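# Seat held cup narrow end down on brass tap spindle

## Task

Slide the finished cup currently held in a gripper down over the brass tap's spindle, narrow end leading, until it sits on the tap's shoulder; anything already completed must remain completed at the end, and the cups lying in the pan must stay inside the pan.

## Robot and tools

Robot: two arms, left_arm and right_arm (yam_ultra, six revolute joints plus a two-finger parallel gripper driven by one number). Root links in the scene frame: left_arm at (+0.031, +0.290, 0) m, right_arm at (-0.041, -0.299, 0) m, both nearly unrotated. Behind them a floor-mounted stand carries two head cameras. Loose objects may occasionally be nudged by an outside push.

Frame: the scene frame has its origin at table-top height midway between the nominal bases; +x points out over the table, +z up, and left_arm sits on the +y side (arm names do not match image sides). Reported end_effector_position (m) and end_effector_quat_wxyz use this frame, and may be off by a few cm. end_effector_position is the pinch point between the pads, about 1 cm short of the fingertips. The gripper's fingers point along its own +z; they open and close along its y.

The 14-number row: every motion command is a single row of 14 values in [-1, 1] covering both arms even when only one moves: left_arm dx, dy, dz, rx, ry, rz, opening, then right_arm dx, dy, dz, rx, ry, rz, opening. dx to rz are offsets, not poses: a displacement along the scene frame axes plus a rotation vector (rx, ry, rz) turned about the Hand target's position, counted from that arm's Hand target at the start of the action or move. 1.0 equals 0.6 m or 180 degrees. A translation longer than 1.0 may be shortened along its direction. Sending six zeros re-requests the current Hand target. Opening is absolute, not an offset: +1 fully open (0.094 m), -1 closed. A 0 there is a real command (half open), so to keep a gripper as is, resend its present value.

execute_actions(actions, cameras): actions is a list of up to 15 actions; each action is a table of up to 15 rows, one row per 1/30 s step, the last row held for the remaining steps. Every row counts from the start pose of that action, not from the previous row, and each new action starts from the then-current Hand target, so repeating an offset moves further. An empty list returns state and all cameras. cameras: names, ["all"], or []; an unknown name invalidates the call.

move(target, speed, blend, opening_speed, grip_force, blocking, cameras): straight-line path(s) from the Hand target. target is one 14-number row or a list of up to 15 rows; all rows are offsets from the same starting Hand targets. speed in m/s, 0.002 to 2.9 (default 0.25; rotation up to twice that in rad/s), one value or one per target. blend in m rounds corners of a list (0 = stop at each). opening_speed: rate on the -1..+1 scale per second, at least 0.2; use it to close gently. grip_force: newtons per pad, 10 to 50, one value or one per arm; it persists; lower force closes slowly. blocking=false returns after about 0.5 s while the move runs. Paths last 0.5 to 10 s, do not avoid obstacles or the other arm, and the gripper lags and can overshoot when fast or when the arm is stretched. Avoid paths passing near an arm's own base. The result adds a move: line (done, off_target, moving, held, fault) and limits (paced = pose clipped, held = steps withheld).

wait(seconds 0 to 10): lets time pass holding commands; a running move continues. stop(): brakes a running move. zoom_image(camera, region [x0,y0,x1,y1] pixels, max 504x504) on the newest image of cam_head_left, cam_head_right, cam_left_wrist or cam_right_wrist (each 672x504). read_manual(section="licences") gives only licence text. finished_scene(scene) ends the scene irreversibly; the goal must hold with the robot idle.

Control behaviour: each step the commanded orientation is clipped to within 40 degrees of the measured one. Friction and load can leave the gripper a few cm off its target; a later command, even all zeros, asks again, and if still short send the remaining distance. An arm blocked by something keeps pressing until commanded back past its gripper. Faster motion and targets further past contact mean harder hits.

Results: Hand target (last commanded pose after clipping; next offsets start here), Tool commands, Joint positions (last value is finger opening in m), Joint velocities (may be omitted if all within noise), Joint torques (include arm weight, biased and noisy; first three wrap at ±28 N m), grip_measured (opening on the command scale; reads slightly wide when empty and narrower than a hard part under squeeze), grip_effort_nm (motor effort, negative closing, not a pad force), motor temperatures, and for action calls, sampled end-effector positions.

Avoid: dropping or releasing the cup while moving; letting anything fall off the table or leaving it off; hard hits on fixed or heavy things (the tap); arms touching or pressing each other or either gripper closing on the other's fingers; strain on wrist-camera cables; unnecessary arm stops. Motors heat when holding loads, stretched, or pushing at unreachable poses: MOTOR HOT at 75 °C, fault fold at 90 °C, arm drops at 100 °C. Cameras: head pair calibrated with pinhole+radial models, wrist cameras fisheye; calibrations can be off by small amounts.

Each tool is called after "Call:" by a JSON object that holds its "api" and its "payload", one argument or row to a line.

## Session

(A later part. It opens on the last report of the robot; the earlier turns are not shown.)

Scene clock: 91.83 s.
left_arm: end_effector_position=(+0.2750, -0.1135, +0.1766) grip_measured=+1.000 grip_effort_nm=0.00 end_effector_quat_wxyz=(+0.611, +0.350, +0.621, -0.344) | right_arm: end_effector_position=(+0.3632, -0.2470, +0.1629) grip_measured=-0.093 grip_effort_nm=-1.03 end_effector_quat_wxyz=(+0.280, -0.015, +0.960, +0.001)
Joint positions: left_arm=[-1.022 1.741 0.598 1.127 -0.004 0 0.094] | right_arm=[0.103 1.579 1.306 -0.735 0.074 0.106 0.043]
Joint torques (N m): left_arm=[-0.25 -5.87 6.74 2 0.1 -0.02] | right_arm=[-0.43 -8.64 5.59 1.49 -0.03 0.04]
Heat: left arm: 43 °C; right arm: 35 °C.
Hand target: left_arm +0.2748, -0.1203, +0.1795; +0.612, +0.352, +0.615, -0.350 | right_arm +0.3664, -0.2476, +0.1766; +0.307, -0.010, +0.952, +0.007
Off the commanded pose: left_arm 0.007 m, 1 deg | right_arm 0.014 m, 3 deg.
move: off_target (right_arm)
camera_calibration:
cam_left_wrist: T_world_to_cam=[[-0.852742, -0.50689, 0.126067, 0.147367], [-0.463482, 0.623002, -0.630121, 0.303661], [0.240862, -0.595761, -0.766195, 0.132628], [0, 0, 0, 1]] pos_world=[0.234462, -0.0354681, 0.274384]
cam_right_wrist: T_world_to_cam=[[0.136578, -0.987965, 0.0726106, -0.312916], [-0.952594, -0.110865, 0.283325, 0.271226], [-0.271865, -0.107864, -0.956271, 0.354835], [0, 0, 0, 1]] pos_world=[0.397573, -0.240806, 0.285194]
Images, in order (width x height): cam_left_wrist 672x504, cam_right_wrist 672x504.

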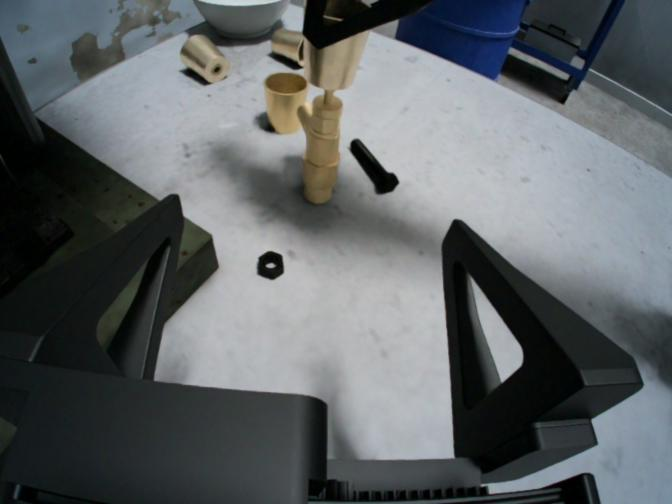

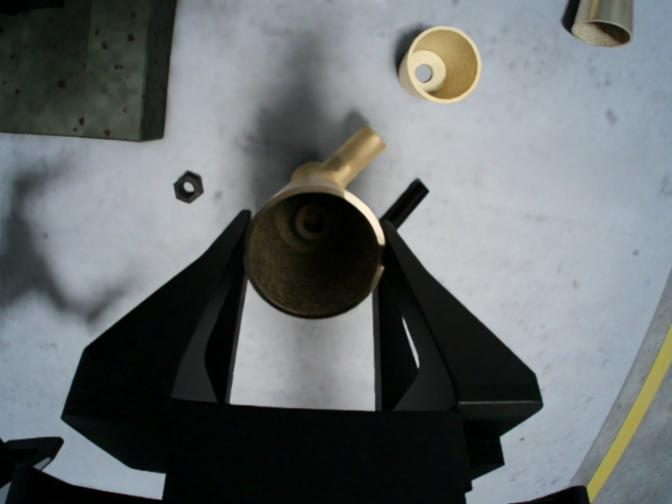

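Call:
{"api": "move", "payload": {
  "target": [0,0,0,0,0,0,1.0, -0.01135,-0.0025,-0.0017,-0.00115,0.00723,-0.0003,-0.255002],
  "speed": 0.05,
  "cameras": ["cam_left_wrist","cam_right_wrist"]
}}

Call:
{"api": "zoom_image", "payload": {
  "camera": "cam_right_wrist",
  "region": [290, 195, 335, 240]
}}

Call:
{"api": "zoom_image", "payload": {
  "camera": "cam_left_wrist",
  "region": [295, 0, 375, 120]
}}

Scene clock: 94.90 s.
left_arm: end_effector_position=(+0.2750, -0.1135, +0.1766) grip_measured=+1.000 grip_effort_nm=0.00 end_effector_quat_wxyz=(+0.611, +0.350, +0.621, -0.344) | right_arm: end_effector_position=(+0.3631, -0.2470, +0.1630) grip_measured=-0.093 grip_effort_nm=-1.03 end_effector_quat_wxyz=(+0.280, -0.015, +0.960, +0.001)
Joint positions: left_arm=[-1.022 1.741 0.598 1.127 -0.004 0 0.094] | right_arm=[0.103 1.579 1.306 -0.735 0.074 0.106 0.043]
Joint torques (N m): left_arm=[-0.28 -5.86 6.76 1.98 0.1 -0.01] | right_arm=[-0.53 -9.18 5.59 1.2 -0.03 0.04]
Heat: left arm: 43 °C; right arm: 36 °C.
Hand target: left_arm +0.2748, -0.1203, +0.1795; +0.612, +0.352, +0.615, -0.350 | right_arm +0.3597, -0.2491, +0.1755; +0.297, -0.010, +0.955, +0.006
Off the commanded pose: left_arm 0.007 m, 1 deg | right_arm 0.013 m, 2 deg.
move: off_target (right_arm)
camera_calibration:
cam_left_wrist: T_world_to_cam=[[-0.852742, -0.50689, 0.126067, 0.147367], [-0.463482, 0.623002, -0.630121, 0.303661], [0.240862, -0.595761, -0.766195, 0.132628], [0, 0, 0, 1]] pos_world=[0.234462, -0.0354681, 0.274384]
cam_right_wrist: T_world_to_cam=[[0.136523, -0.987975, 0.0725736, -0.312887], [-0.952714, -0.110868, 0.28292, 0.271238], [-0.271472, -0.107767, -0.956394, 0.354901], [0, 0, 0, 1]] pos_world=[0.397475, -0.240806, 0.285394]
Images, in order (width x height): cam_left_wrist 672x504, cam_right_wrist 672x504.

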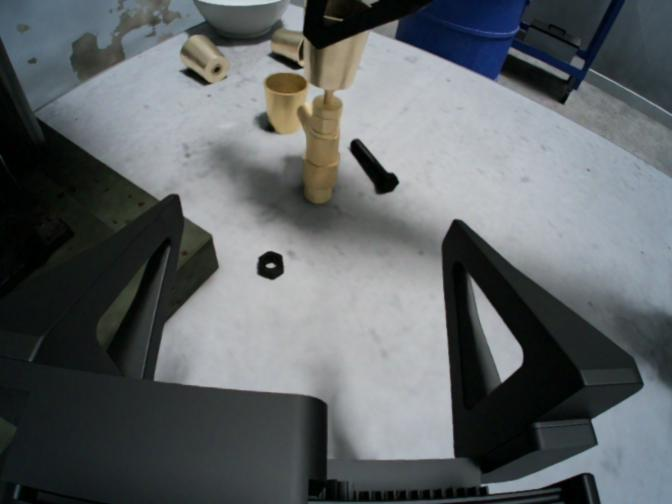

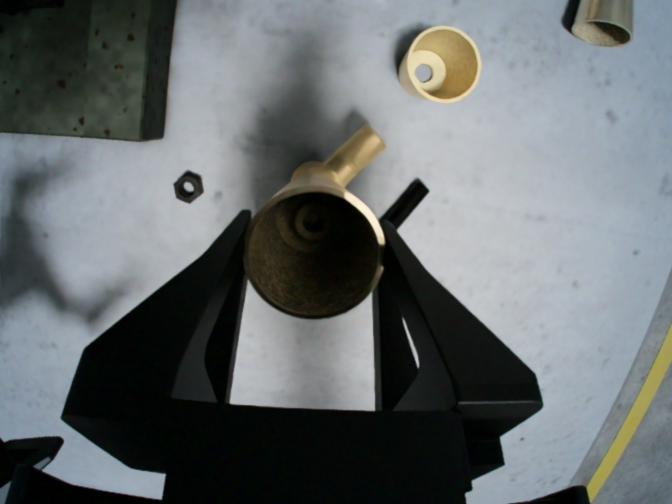

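Scaled by 11.200 from the camera's 672x504 image, which has a finer 960x720 frame.

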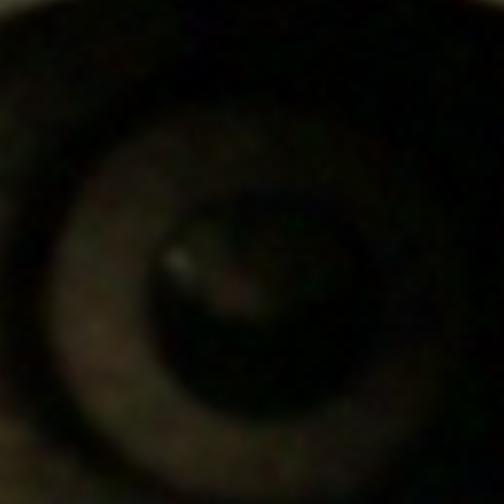

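Scaled by 4.200 from the camera's 672x504 image, which has a finer 960x720 frame.

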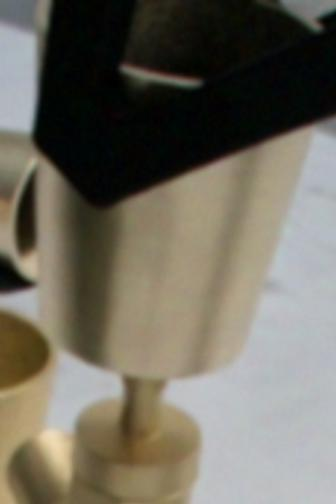

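Call:
{"api": "move", "payload": {
  "target": [0,0,0,0,0,0,1.0, -0.0024,-0.0012,0.0018,-0.0001,0.0005,-0.0003,-0.255002],
  "speed": 0.05,
  "cameras": ["cam_left_wrist","cam_right_wrist"]
}}

Call:
{"api": "zoom_image", "payload": {
  "camera": "cam_right_wrist",
  "region": [290, 195, 335, 240]
}}

Call:
{"api": "zoom_image", "payload": {
  "camera": "cam_left_wrist",
  "region": [295, 0, 375, 120]
}}

Scene clock: 96.10 s.
left_arm: end_effector_position=(+0.2750, -0.1135, +0.1766) grip_measured=+1.000 grip_effort_nm=0.00 end_effector_quat_wxyz=(+0.611, +0.350, +0.621, -0.344) | right_arm: end_effector_position=(+0.3600, -0.2482, +0.1628) grip_measured=-0.093 grip_effort_nm=-1.03 end_effector_quat_wxyz=(+0.275, -0.014, +0.961, +0.000)
Joint positions: left_arm=[-1.022 1.741 0.598 1.127 -0.004 0 0.094] | right_arm=[0.101 1.574 1.306 -0.75 0.074 0.106 0.043]
Joint torques (N m): left_arm=[-0.4 -5.9 6.82 1.99 0.12 0] | right_arm=[-0.49 -9.14 5.64 1.25 -0.03 0.03]
Heat: left arm: 43 °C; right arm: 36 °C.
Hand target: left_arm +0.2748, -0.1203, +0.1795; +0.612, +0.352, +0.615, -0.350 | right_arm +0.3582, -0.2498, +0.1766; +0.296, -0.009, +0.955, +0.005
Off the commanded pose: left_arm 0.007 m, 1 deg | right_arm 0.014 m, 3 deg.
move: off_target (right_arm)
camera_calibration:
cam_left_wrist: T_world_to_cam=[[-0.852742, -0.50689, 0.126067, 0.147367], [-0.463482, 0.623002, -0.630121, 0.303661], [0.240862, -0.595761, -0.766195, 0.132628], [0, 0, 0, 1]] pos_world=[0.234462, -0.0354681, 0.274384]
cam_right_wrist: T_world_to_cam=[[0.135536, -0.988119, 0.0724576, -0.313387], [-0.950063, -0.10887, 0.292452, 0.266114], [-0.281089, -0.108477, -0.953531, 0.356591], [0, 0, 0, 1]] pos_world=[0.395534, -0.24201, 0.284902]
Images, in order (width x height): cam_left_wrist 672x504, cam_right_wrist 672x504.

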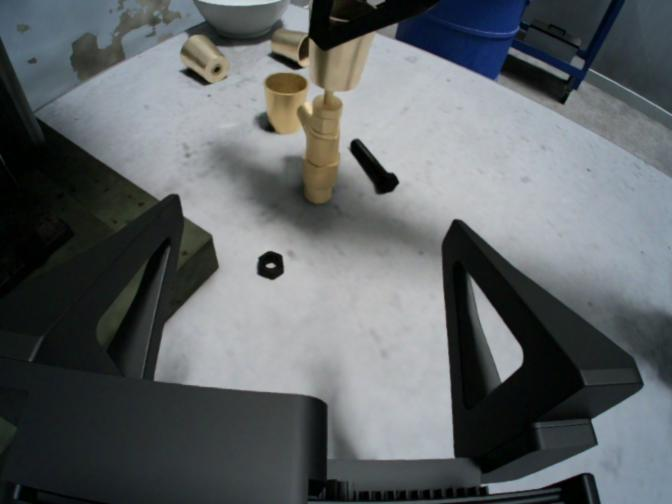

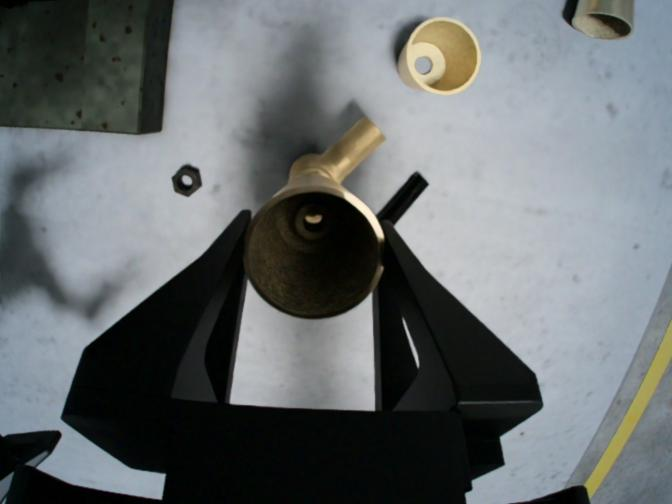

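Scaled by 11.200 from the camera's 672x504 image, which has a finer 960x720 frame.

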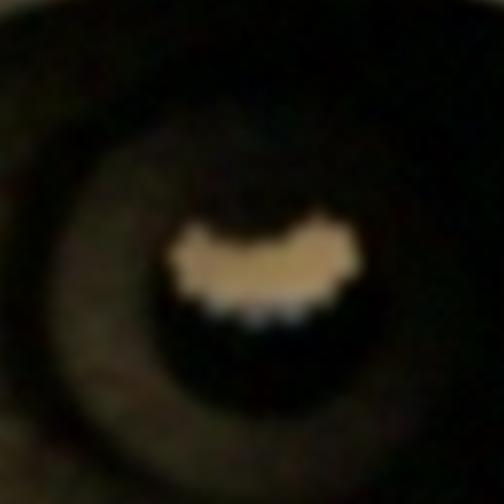

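Scaled by 4.200 from the camera's 672x504 image, which has a finer 960x720 frame.

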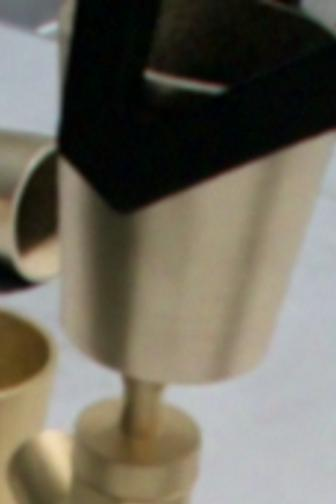

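Call:
{"api": "move", "payload": {
  "target": [0,0,0,0,0,0,1.0, 0.0217,0.0034,0.0179,0.00343,-0.0217,0,-0.255002],
  "speed": 0.05,
  "cameras": ["cam_left_wrist","cam_right_wrist"]
}}

Call:
{"api": "zoom_image", "payload": {
  "camera": "cam_right_wrist",
  "region": [290, 195, 335, 240]
}}

Call:
{"api": "zoom_image", "payload": {
  "camera": "cam_left_wrist",
  "region": [295, 0, 375, 120]
}}

Scene clock: 102.70 s.
left_arm: end_effector_position=(+0.2750, -0.1135, +0.1766) grip_measured=+1.000 grip_effort_nm=-0.01 end_effector_quat_wxyz=(+0.611, +0.350, +0.621, -0.344) | right_arm: end_effector_position=(+0.3643, -0.2475, +0.1682) grip_measured=-0.093 grip_effort_nm=-1.03 end_effector_quat_wxyz=(+0.289, -0.014, +0.957, +0.002)
Joint positions: left_arm=[-1.022 1.741 0.598 1.127 -0.004 0 0.094] | right_arm=[0.101 1.568 1.306 -0.727 0.074 0.106 0.043]
Joint torques (N m): left_arm=[-0.23 -5.87 6.72 2 0.09 -0.02] | right_arm=[-0.49 -9.03 5.71 1.7 -0.03 0.03]
Heat: left arm: 43 °C; right arm: 35 °C.
Hand target: left_arm +0.2748, -0.1203, +0.1795; +0.612, +0.352, +0.615, -0.350 | right_arm +0.3713, -0.2478, +0.1874; +0.328, -0.008, +0.944, +0.010
Off the commanded pose: left_arm 0.007 m, 1 deg | right_arm 0.020 m, 5 deg.
move: off_target (right_arm)
camera_calibration:
cam_left_wrist: T_world_to_cam=[[-0.852742, -0.50689, 0.126067, 0.147367], [-0.463482, 0.623002, -0.630121, 0.303661], [0.240862, -0.595761, -0.766195, 0.132628], [0, 0, 0, 1]] pos_world=[0.234462, -0.0354681, 0.274384]
cam_right_wrist: T_world_to_cam=[[0.133581, -0.988429, 0.0718614, -0.312876], [-0.957834, -0.110153, 0.265369, 0.275825], [-0.254383, -0.104279, -0.961465, 0.355594], [0, 0, 0, 1]] pos_world=[0.396446, -0.241792, 0.29118]
Images, in order (width x height): cam_left_wrist 672x504, cam_right_wrist 672x504.

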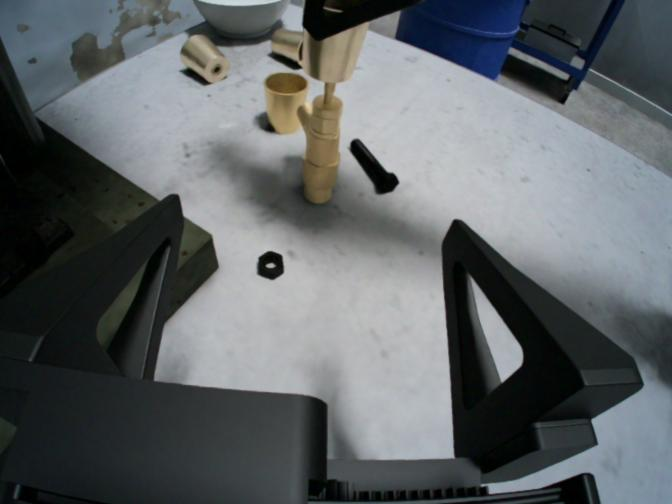

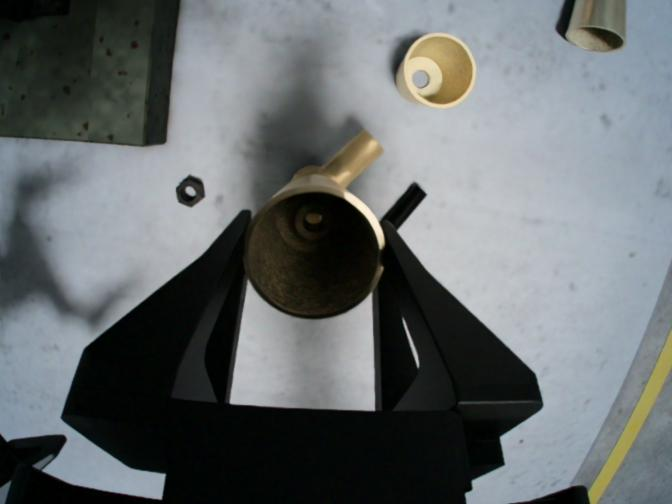

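Scaled by 11.200 from the camera's 672x504 image, which has a finer 960x720 frame.

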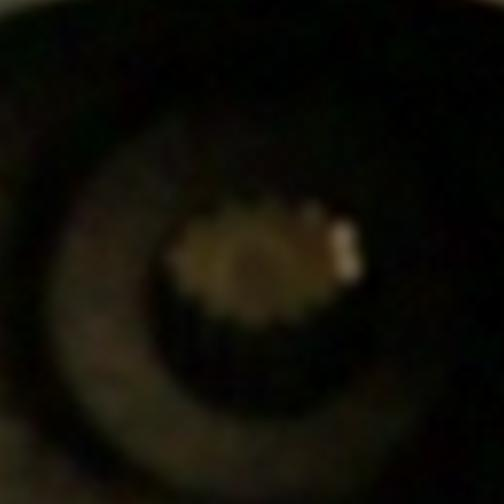

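Scaled by 4.200 from the camera's 672x504 image, which has a finer 960x720 frame.

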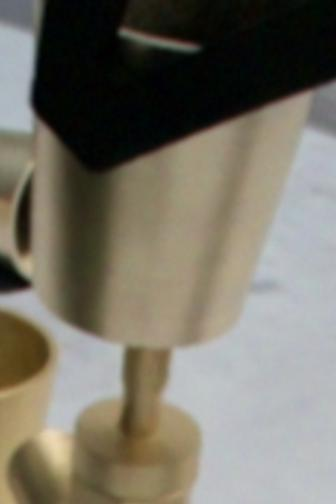

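Call:
{"api": "move", "payload": {
  "target": [0,0,0,0,0,0,1.0, -0.0023,-0.0004,-0.0042,-0.0003,0.00205,0,-0.255002],
  "speed": 0.05,
  "cameras": ["cam_left_wrist","cam_right_wrist"]
}}

Call:
{"api": "zoom_image", "payload": {
  "camera": "cam_right_wrist",
  "region": [290, 195, 335, 240]
}}

Call:
{"api": "zoom_image", "payload": {
  "camera": "cam_left_wrist",
  "region": [295, 0, 375, 120]
}}

Scene clock: 104.53 s.
left_arm: end_effector_position=(+0.2750, -0.1135, +0.1766) grip_measured=+1.000 grip_effort_nm=0.00 end_effector_quat_wxyz=(+0.611, +0.350, +0.621, -0.344) | right_arm: end_effector_position=(+0.3621, -0.2479, +0.1639) grip_measured=-0.093 grip_effort_nm=-1.03 end_effector_quat_wxyz=(+0.284, -0.014, +0.959, +0.002)
Joint positions: left_arm=[-1.022 1.741 0.598 1.127 -0.004 0 0.094] | right_arm=[0.101 1.568 1.295 -0.726 0.074 0.106 0.043]
Joint torques (N m): left_arm=[-0.38 -5.89 6.72 1.99 0.09 0.02] | right_arm=[-0.5 -9.05 6.01 1.66 -0.03 0.03]
Heat: left arm: 43 °C; right arm: 36 °C.
Hand target: left_arm +0.2748, -0.1203, +0.1795; +0.612, +0.352, +0.615, -0.350 | right_arm +0.3698, -0.2480, +0.1847; +0.325, -0.008, +0.946, +0.010
Off the commanded pose: left_arm 0.007 m, 1 deg | right_arm 0.022 m, 5 deg.
move: off_target (right_arm)
camera_calibration:
cam_left_wrist: T_world_to_cam=[[-0.852742, -0.50689, 0.126067, 0.147367], [-0.463482, 0.623002, -0.630121, 0.303661], [0.240862, -0.595761, -0.766195, 0.132628], [0, 0, 0, 1]] pos_world=[0.234462, -0.0354681, 0.274384]
cam_right_wrist: T_world_to_cam=[[0.134218, -0.988325, 0.0721113, -0.31291], [-0.9552, -0.109662, 0.274897, 0.272373], [-0.263779, -0.105777, -0.958766, 0.353472], [0, 0, 0, 1]] pos_world=[0.395407, -0.241998, 0.286587]
Images, in order (width x height): cam_left_wrist 672x504, cam_right_wrist 672x504.

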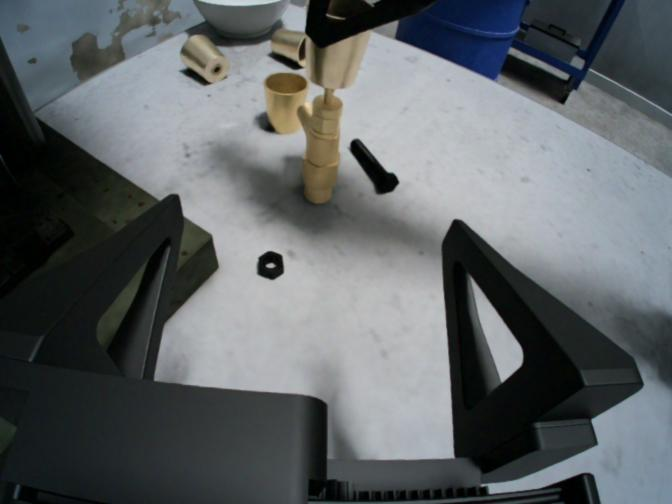

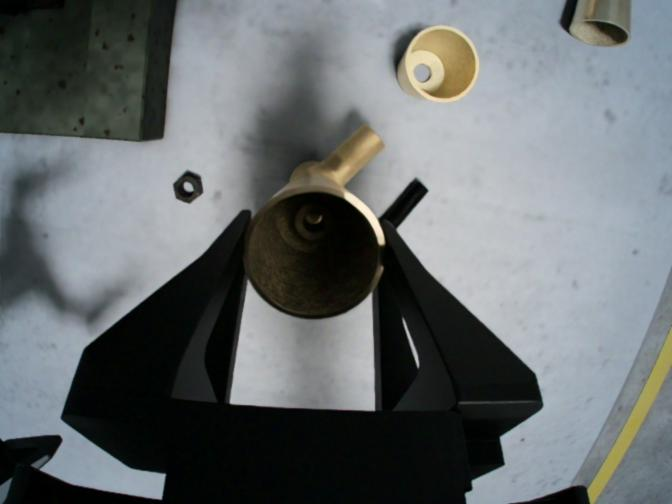

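Scaled by 11.200 from the camera's 672x504 image, which has a finer 960x720 frame.

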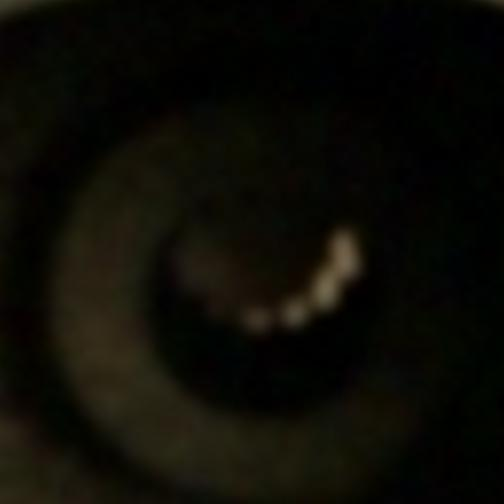

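Scaled by 4.200 from the camera's 672x504 image, which has a finer 960x720 frame.

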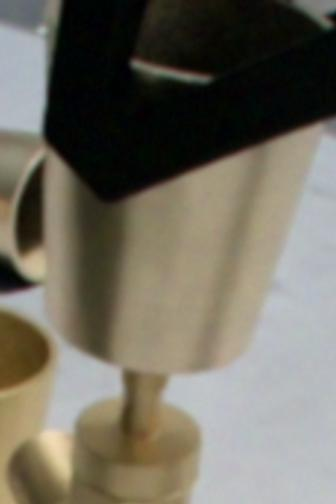

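Call:
{"api": "move", "payload": {
  "target": [0,0,0,0,0,0,1.0, -0.0115,0.0077,-0.0068,-0.0015,0.00942,0.00446,-0.255002],
  "speed": 0.05,
  "cameras": ["cam_left_wrist","cam_right_wrist"]
}}

Call:
{"api": "zoom_image", "payload": {
  "camera": "cam_right_wrist",
  "region": [290, 195, 335, 240]
}}

Scene clock: 106.03 s.
left_arm: end_effector_position=(+0.2750, -0.1135, +0.1766) grip_measured=+1.000 grip_effort_nm=0.00 end_effector_quat_wxyz=(+0.611, +0.350, +0.621, -0.344) | right_arm: end_effector_position=(+0.3619, -0.2464, +0.1639) grip_measured=-0.093 grip_effort_nm=-1.03 end_effector_quat_wxyz=(+0.284, -0.015, +0.959, +0.002)
Joint positions: left_arm=[-1.022 1.741 0.598 1.127 -0.004 0 0.094] | right_arm=[0.105 1.568 1.295 -0.726 0.074 0.106 0.043]
Joint torques (N m): left_arm=[-0.32 -5.86 6.67 1.99 0.09 -0.02] | right_arm=[0.42 -9.02 6.02 1.38 -0.04 0.03]
Heat: left arm: 44 °C; right arm: 36 °C.
Hand target: left_arm +0.2748, -0.1203, +0.1795; +0.612, +0.352, +0.615, -0.350 | right_arm +0.3629, -0.2434, +0.1806; +0.311, -0.015, +0.950, +0.010
Off the commanded pose: left_arm 0.007 m, 1 deg | right_arm 0.017 m, 3 deg.
move: off_target (right_arm)
camera_calibration:
cam_left_wrist: T_world_to_cam=[[-0.852742, -0.50689, 0.126067, 0.147367], [-0.463482, 0.623002, -0.630121, 0.303661], [0.240862, -0.595761, -0.766195, 0.132628], [0, 0, 0, 1]] pos_world=[0.234462, -0.0354681, 0.274384]
cam_right_wrist: T_world_to_cam=[[0.137859, -0.987846, 0.071802, -0.312637], [-0.95477, -0.113259, 0.274931, 0.271302], [-0.263457, -0.106456, -0.958779, 0.353292], [0, 0, 0, 1]] pos_world=[0.395208, -0.2405, 0.286587]
Images, in order (width x height): cam_left_wrist 672x504, cam_right_wrist 672x504.

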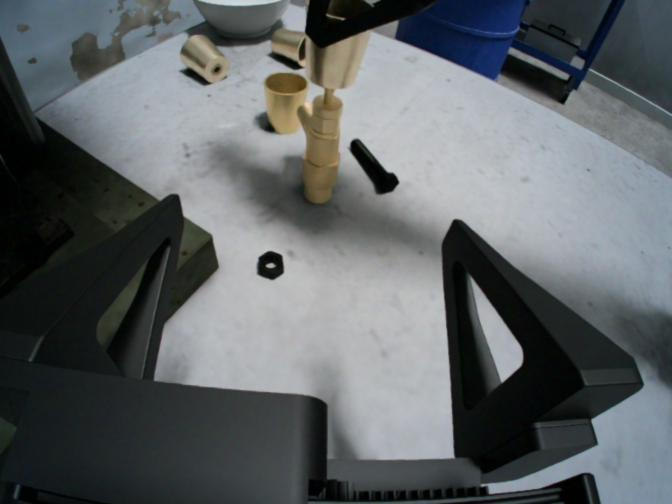

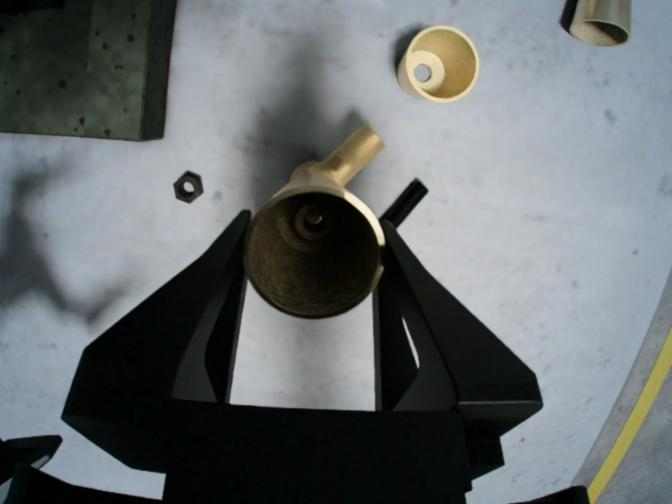

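Scaled by 11.200 from the camera's 672x504 image, which has a finer 960x720 frame.

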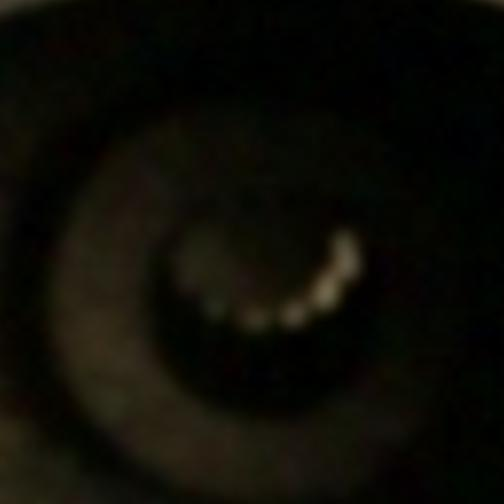

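Call:
{"api": "move", "payload": {
  "target": [0,0,0,0,0,0,1.0, -0.0002,0.00135,0,0,0,0.00064,-0.255002],
  "speed": 0.05,
  "cameras": ["cam_left_wrist","cam_right_wrist"]
}}

Call:
{"api": "zoom_image", "payload": {
  "camera": "cam_right_wrist",
  "region": [290, 195, 335, 240]
}}

Scene clock: 106.97 s.
left_arm: end_effector_position=(+0.2750, -0.1135, +0.1766) grip_measured=+1.000 grip_effort_nm=-0.01 end_effector_quat_wxyz=(+0.611, +0.350, +0.621, -0.344) | right_arm: end_effector_position=(+0.3618, -0.2459, +0.1639) grip_measured=-0.093 grip_effort_nm=-1.03 end_effector_quat_wxyz=(+0.284, -0.016, +0.959, +0.003)
Joint positions: left_arm=[-1.022 1.741 0.598 1.127 -0.004 0 0.094] | right_arm=[0.106 1.568 1.295 -0.726 0.073 0.106 0.043]
Joint torques (N m): left_arm=[-0.34 -6 6.75 1.98 0.09 0.02] | right_arm=[0.47 -9.01 6.02 1.38 -0.03 0.03]
Heat: left arm: 44 °C; right arm: 35 °C.
Hand target: left_arm +0.2748, -0.1203, +0.1795; +0.612, +0.352, +0.615, -0.350 | right_arm +0.3628, -0.2426, +0.1806; +0.311, -0.016, +0.950, +0.010
Off the commanded pose: left_arm 0.007 m, 1 deg | right_arm 0.017 m, 3 deg.
move: off_target (right_arm)
camera_calibration:
cam_left_wrist: T_world_to_cam=[[-0.852742, -0.50689, 0.126067, 0.147367], [-0.463482, 0.623002, -0.630121, 0.303661], [0.240862, -0.595761, -0.766195, 0.132628], [0, 0, 0, 1]] pos_world=[0.234462, -0.0354681, 0.274384]
cam_right_wrist: T_world_to_cam=[[0.139194, -0.987686, 0.0714242, -0.312425], [-0.954604, -0.114651, 0.274929, 0.270972], [-0.263355, -0.10645, -0.958808, 0.353325], [0, 0, 0, 1]] pos_world=[0.395209, -0.239899, 0.286587]
Images, in order (width x height): cam_left_wrist 672x504, cam_right_wrist 672x504.

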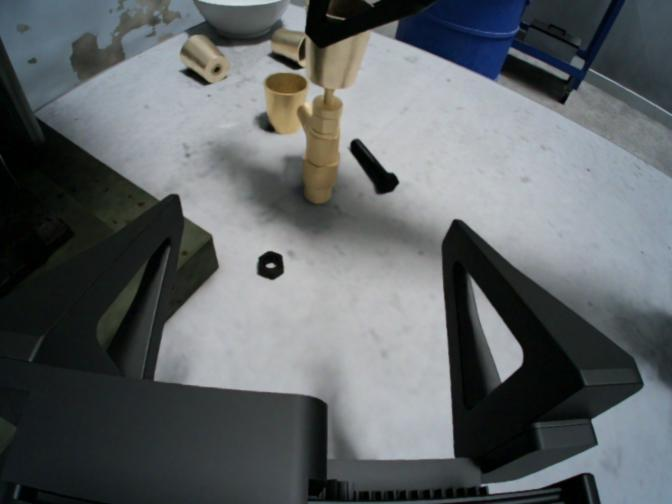

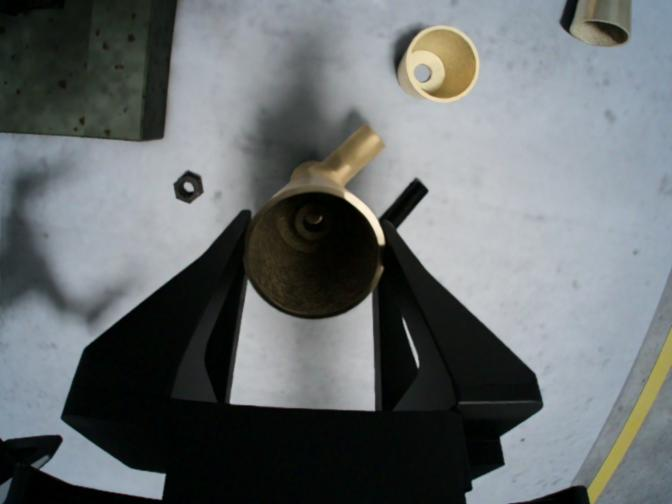

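Scaled by 11.200 from the camera's 672x504 image, which has a finer 960x720 frame.

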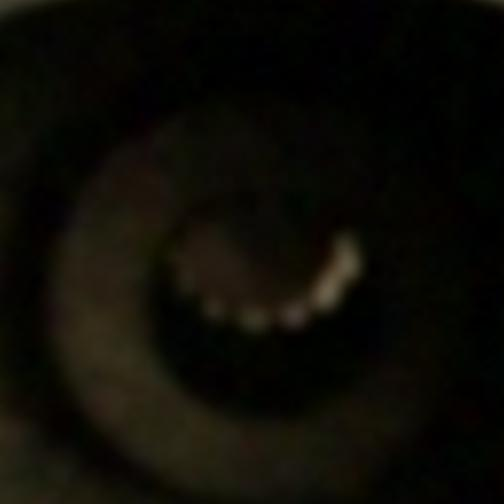

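Call:
{"api": "move", "payload": {
  "target": [0,0,0,0,0,0,1.0, -0.0002,0.00125,0,0,0,0.0006,-0.255002],
  "speed": 0.05,
  "cameras": ["cam_left_wrist","cam_right_wrist"]
}}

Call:
{"api": "zoom_image", "payload": {
  "camera": "cam_right_wrist",
  "region": [290, 195, 335, 240]
}}

Call:
{"api": "zoom_image", "payload": {
  "camera": "cam_left_wrist",
  "region": [295, 0, 375, 120]
}}

Scene clock: 107.93 s.
left_arm: end_effector_position=(+0.2750, -0.1135, +0.1766) grip_measured=+1.000 grip_effort_nm=-0.01 end_effector_quat_wxyz=(+0.611, +0.350, +0.621, -0.344) | right_arm: end_effector_position=(+0.3618, -0.2459, +0.1639) grip_measured=-0.093 grip_effort_nm=-1.03 end_effector_quat_wxyz=(+0.284, -0.016, +0.959, +0.003)
Joint positions: left_arm=[-1.022 1.741 0.598 1.127 -0.004 0 0.094] | right_arm=[0.106 1.568 1.295 -0.726 0.073 0.106 0.043]
Joint torques (N m): left_arm=[-0.23 -5.97 6.69 2 0.09 -0.01] | right_arm=[0.65 -9.01 6.01 1.38 -0.03 0.03]
Heat: left arm: 44 °C; right arm: 35 °C.
Hand target: left_arm +0.2748, -0.1203, +0.1795; +0.612, +0.352, +0.615, -0.350 | right_arm +0.3626, -0.2419, +0.1806; +0.311, -0.017, +0.950, +0.010
Off the commanded pose: left_arm 0.007 m, 1 deg | right_arm 0.017 m, 3 deg.
move: off_target (right_arm)
camera_calibration:
cam_left_wrist: T_world_to_cam=[[-0.852742, -0.50689, 0.126067, 0.147367], [-0.463482, 0.623002, -0.630121, 0.303661], [0.240862, -0.595761, -0.766195, 0.132628], [0, 0, 0, 1]] pos_world=[0.234462, -0.0354681, 0.274384]
cam_right_wrist: T_world_to_cam=[[0.139194, -0.987686, 0.0714242, -0.312425], [-0.954604, -0.114651, 0.274929, 0.270972], [-0.263355, -0.10645, -0.958808, 0.353325], [0, 0, 0, 1]] pos_world=[0.395209, -0.239899, 0.286587]
Images, in order (width x height): cam_left_wrist 672x504, cam_right_wrist 672x504.

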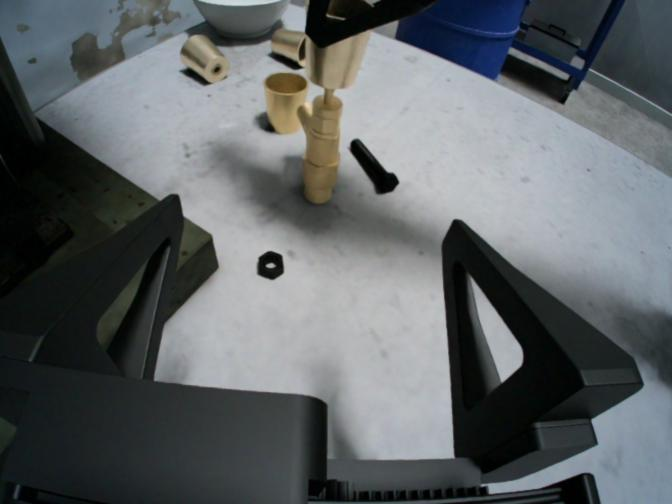

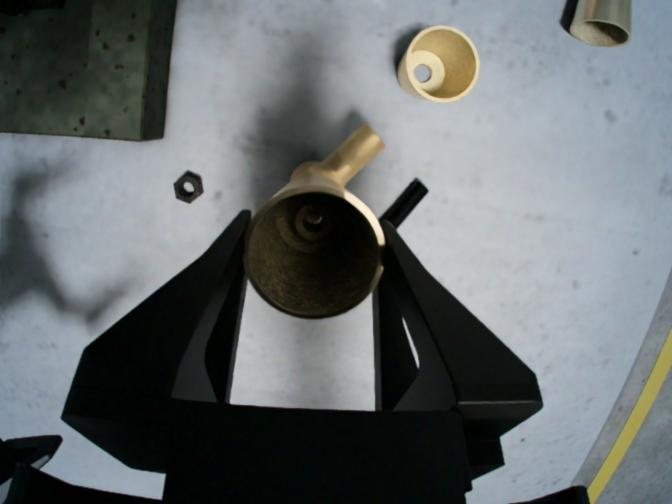

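Scaled by 11.200 from the camera's 672x504 image, which has a finer 960x720 frame.

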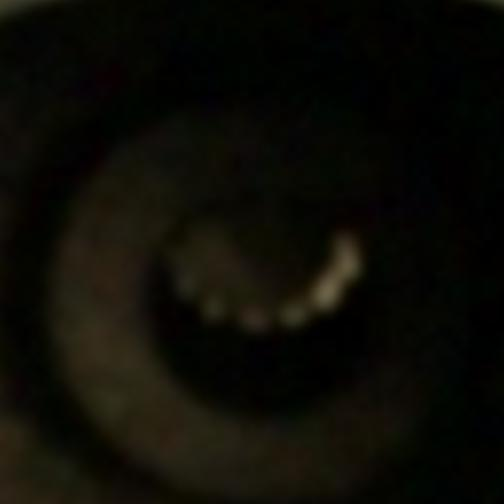

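Scaled by 4.200 from the camera's 672x504 image, which has a finer 960x720 frame.

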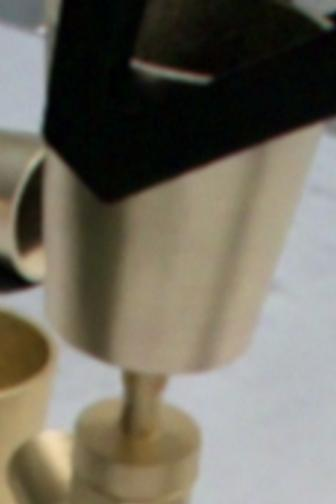

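Call:
{"api": "move", "payload": {
  "target": [0,0,0,0,0,0,1.0, 0.0019,0.0003,-0.0195,-0.00154,0.00942,0,-0.255002],
  "speed": 0.05,
  "cameras": ["cam_left_wrist","cam_right_wrist"]
}}

Call:
{"api": "zoom_image", "payload": {
  "camera": "cam_right_wrist",
  "region": [290, 195, 335, 240]
}}

Call:
{"api": "zoom_image", "payload": {
  "camera": "cam_left_wrist",
  "region": [295, 0, 375, 120]
}}

Scene clock: 109.30 s.
left_arm: end_effector_position=(+0.2750, -0.1135, +0.1766) grip_measured=+1.000 grip_effort_nm=0.00 end_effector_quat_wxyz=(+0.611, +0.350, +0.621, -0.344) | right_arm: end_effector_position=(+0.3617, -0.2450, +0.1639) grip_measured=-0.093 grip_effort_nm=-1.03 end_effector_quat_wxyz=(+0.284, -0.017, +0.959, +0.003)
Joint positions: left_arm=[-1.022 1.741 0.598 1.127 -0.004 0 0.094] | right_arm=[0.108 1.568 1.295 -0.726 0.073 0.106 0.043]
Joint torques (N m): left_arm=[-0.25 -5.85 6.84 2 0.11 -0.01] | right_arm=[0.47 -6.79 5.91 1.38 -0.03 0.03]
Heat: left arm: 44 °C; right arm: 35 °C.
Hand target: left_arm +0.2748, -0.1203, +0.1795; +0.612, +0.352, +0.615, -0.350 | right_arm +0.3638, -0.2417, +0.1689; +0.297, -0.018, +0.955, +0.008
Off the commanded pose: left_arm 0.007 m, 1 deg | right_arm 0.006 m, 2 deg.
move: done
camera_calibration:
cam_left_wrist: T_world_to_cam=[[-0.852742, -0.50689, 0.126067, 0.147367], [-0.463482, 0.623002, -0.630121, 0.303661], [0.240862, -0.595761, -0.766195, 0.132628], [0, 0, 0, 1]] pos_world=[0.234462, -0.0354681, 0.274384]
cam_right_wrist: T_world_to_cam=[[0.141471, -0.987364, 0.0713989, -0.312227], [-0.954329, -0.116855, 0.274955, 0.270254], [-0.263138, -0.107036, -0.958802, 0.353151], [0, 0, 0, 1]] pos_world=[0.39501, -0.238901, 0.286587]
Images, in order (width x height): cam_left_wrist 672x504, cam_right_wrist 672x504.

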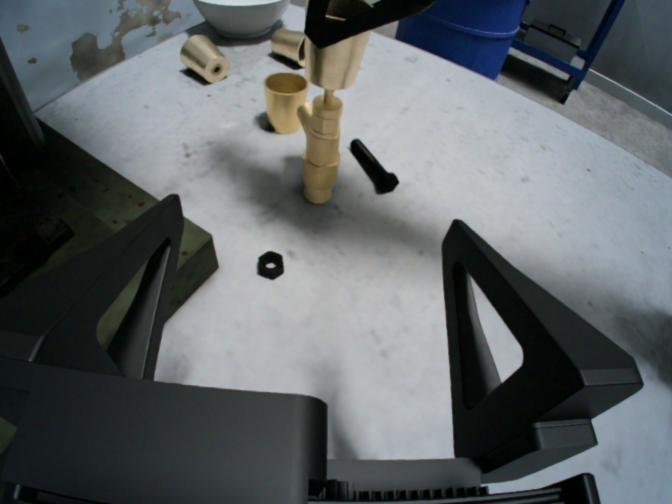

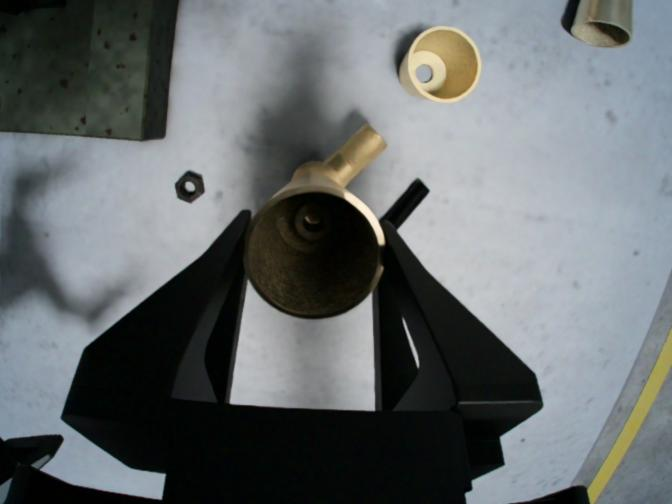

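Scaled by 11.200 from the camera's 672x504 image, which has a finer 960x720 frame.

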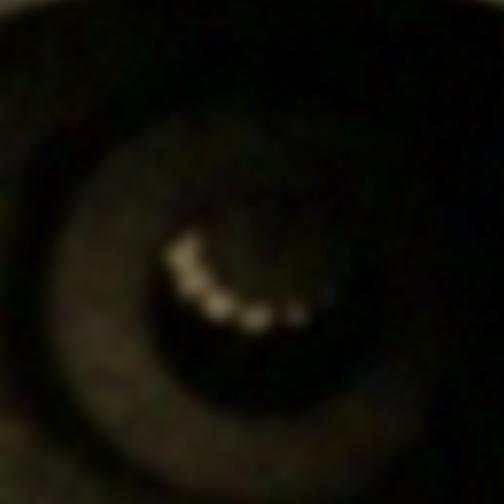

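Scaled by 4.200 from the camera's 672x504 image, which has a finer 960x720 frame.

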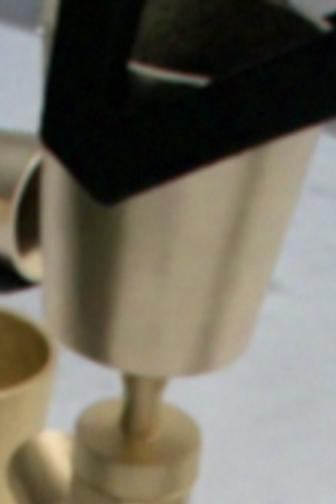

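Call:
{"api": "wait", "payload": {
  "seconds": 0,
  "cameras": ["cam_right_wrist","cam_left_wrist"]
}}

Call:
{"api": "zoom_image", "payload": {
  "camera": "cam_right_wrist",
  "region": [290, 195, 335, 240]
}}

Call:
{"api": "zoom_image", "payload": {
  "camera": "cam_left_wrist",
  "region": [295, 0, 375, 120]
}}

Scene clock: 111.23 s.
left_arm: end_effector_position=(+0.2750, -0.1135, +0.1766) grip_measured=+1.000 grip_effort_nm=-0.01 end_effector_quat_wxyz=(+0.611, +0.350, +0.621, -0.344) | right_arm: end_effector_position=(+0.3617, -0.2450, +0.1639) grip_measured=-0.093 grip_effort_nm=-1.03 end_effector_quat_wxyz=(+0.284, -0.017, +0.959, +0.003)
Joint positions: left_arm=[-1.022 1.741 0.598 1.127 -0.004 0 0.094] | right_arm=[0.108 1.568 1.295 -0.726 0.073 0.106 0.043]
Joint torques (N m): left_arm=[-0.29 -5.91 6.67 1.99 0.07 -0.03] | right_arm=[0.47 -6.79 5.91 1.37 -0.03 0.03]
Heat: left arm: 44 °C; right arm: 35 °C.
Hand target: left_arm +0.2748, -0.1203, +0.1795; +0.612, +0.352, +0.615, -0.350 | right_arm +0.3638, -0.2417, +0.1689; +0.297, -0.018, +0.955, +0.008
Tool commands: left_gripper/opening=+1.0 right_gripper/opening=-0.255002
Off the commanded pose: left_arm 0.007 m, 1 deg | right_arm 0.006 m, 2 deg.
camera_calibration:
cam_left_wrist: T_world_to_cam=[[-0.852742, -0.50689, 0.126067, 0.147367], [-0.463482, 0.623002, -0.630121, 0.303661], [0.240862, -0.595761, -0.766195, 0.132628], [0, 0, 0, 1]] pos_world=[0.234462, -0.0354681, 0.274384]
cam_right_wrist: T_world_to_cam=[[0.141471, -0.987364, 0.0713989, -0.312227], [-0.954329, -0.116855, 0.274955, 0.270254], [-0.263138, -0.107036, -0.958802, 0.353151], [0, 0, 0, 1]] pos_world=[0.39501, -0.238901, 0.286587]
Images, in order (width x height): cam_left_wrist 672x504, cam_right_wrist 672x504.

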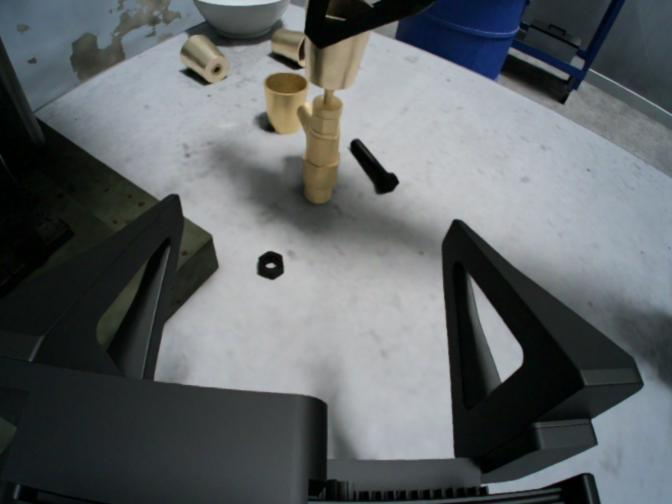

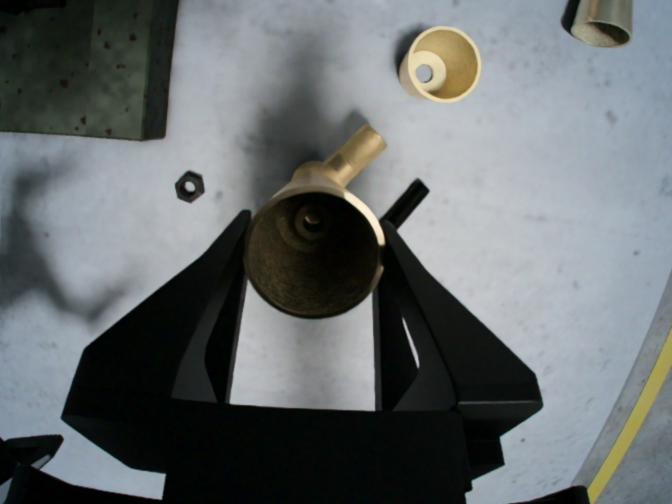

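Scaled by 11.200 from the camera's 672x504 image, which has a finer 960x720 frame.

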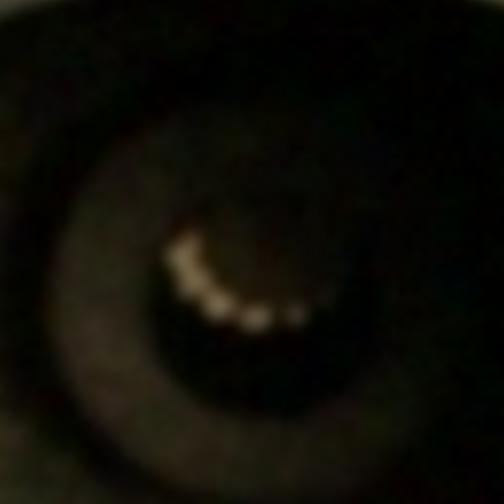

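Scaled by 4.200 from the camera's 672x504 image, which has a finer 960x720 frame.

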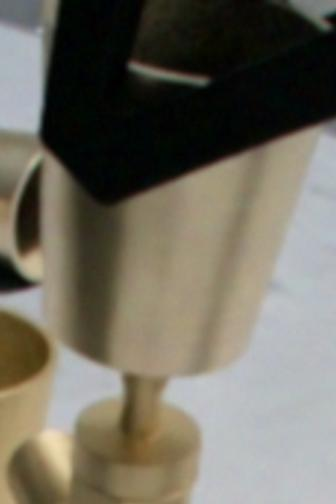

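Call:
{"api": "execute_actions", "payload": {
  "actions": [
    [[0,0,0,0,0,0,1.0,0,0,0,-0.0045,-0.0002,0.0066,-0.255002]]
  ],
  "cameras": ["cam_right_wrist","cam_left_wrist"]
}}

Call:
{"api": "zoom_image", "payload": {
  "camera": "cam_right_wrist",
  "region": [290, 195, 335, 240]
}}

Scene clock: 113.53 s.
left_arm: end_effector_position=(+0.2750, -0.1135, +0.1766) grip_measured=+1.000 grip_effort_nm=0.00 end_effector_quat_wxyz=(+0.611, +0.350, +0.621, -0.344) | right_arm: end_effector_position=(+0.3617, -0.2450, +0.1639) grip_measured=-0.093 grip_effort_nm=-1.03 end_effector_quat_wxyz=(+0.284, -0.022, +0.959, +0.002)
Joint positions: left_arm=[-1.022 1.741 0.598 1.127 -0.004 0 0.094] | right_arm=[0.108 1.568 1.295 -0.726 0.073 0.097 0.043]
Joint torques (N m): left_arm=[-0.34 -5.94 6.76 2 0.09 -0.02] | right_arm=[0.49 -6.79 5.91 1.37 -0.03 -0.14]
Heat: left arm: 44 °C; right arm: 35 °C.
Hand target: left_arm +0.2748, -0.1203, +0.1795; +0.612, +0.352, +0.615, -0.350 | right_arm +0.3638, -0.2417, +0.1689; +0.297, -0.030, +0.955, +0.005
Off the commanded pose: left_arm 0.007 m, 1 deg | right_arm 0.006 m, 2 deg.
Step readings (end_effector_position of left_arm | right_arm):
0: (+0.2750, -0.1135, +0.1766) | (+0.3617, -0.2450, +0.1639)
1: (+0.2750, -0.1135, +0.1766) | (+0.3617, -0.2450, +0.1639)
2: (+0.2750, -0.1135, +0.1766) | (+0.3617, -0.2450, +0.1639)
4: (+0.2750, -0.1135, +0.1766) | (+0.3617, -0.2450, +0.1639)
8: (+0.2750, -0.1135, +0.1766) | (+0.3617, -0.2450, +0.1639)
15: (+0.2750, -0.1135, +0.1766) | (+0.3617, -0.2450, +0.1639)
camera_calibration:
cam_left_wrist: T_world_to_cam=[[-0.852742, -0.50689, 0.126067, 0.147367], [-0.463482, 0.623002, -0.630121, 0.303661], [0.240862, -0.595761, -0.766195, 0.132628], [0, 0, 0, 1]] pos_world=[0.234462, -0.0354681, 0.274384]
cam_right_wrist: T_world_to_cam=[[0.149025, -0.985876, 0.0764188, -0.315417], [-0.953467, -0.122781, 0.275366, 0.268396], [-0.262094, -0.113899, -0.958297, 0.351032], [0, 0, 0, 1]] pos_world=[0.394915, -0.238026, 0.286589]
Images, in order (width x height): cam_left_wrist 672x504, cam_right_wrist 672x504.

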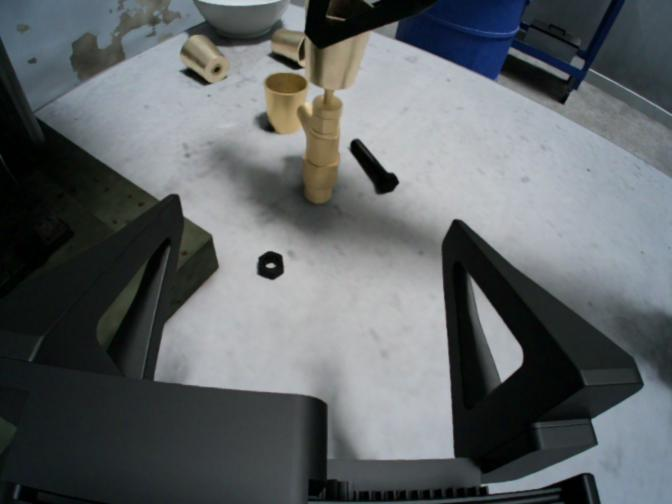

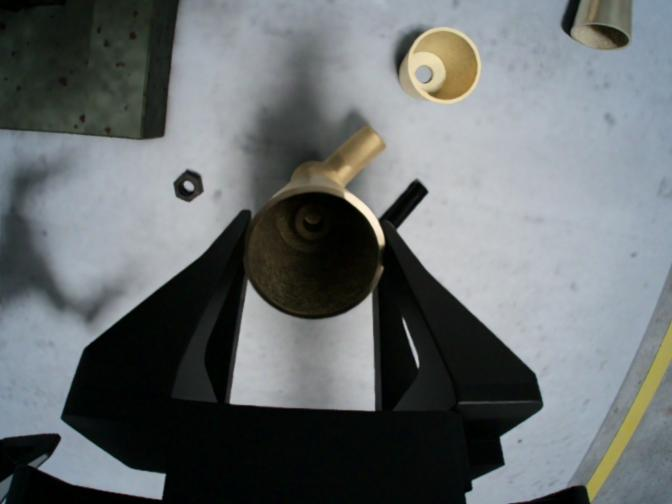

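Scaled by 11.200 from the camera's 672x504 image, which has a finer 960x720 frame.

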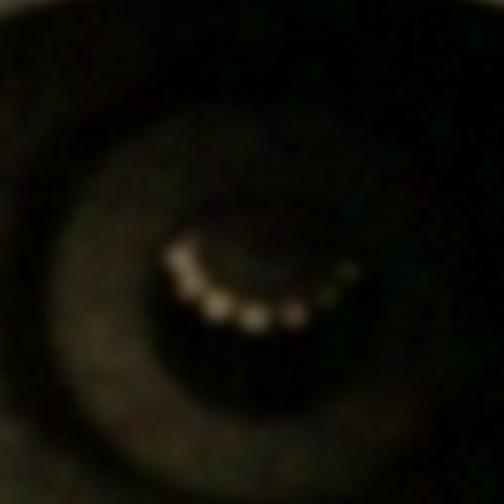

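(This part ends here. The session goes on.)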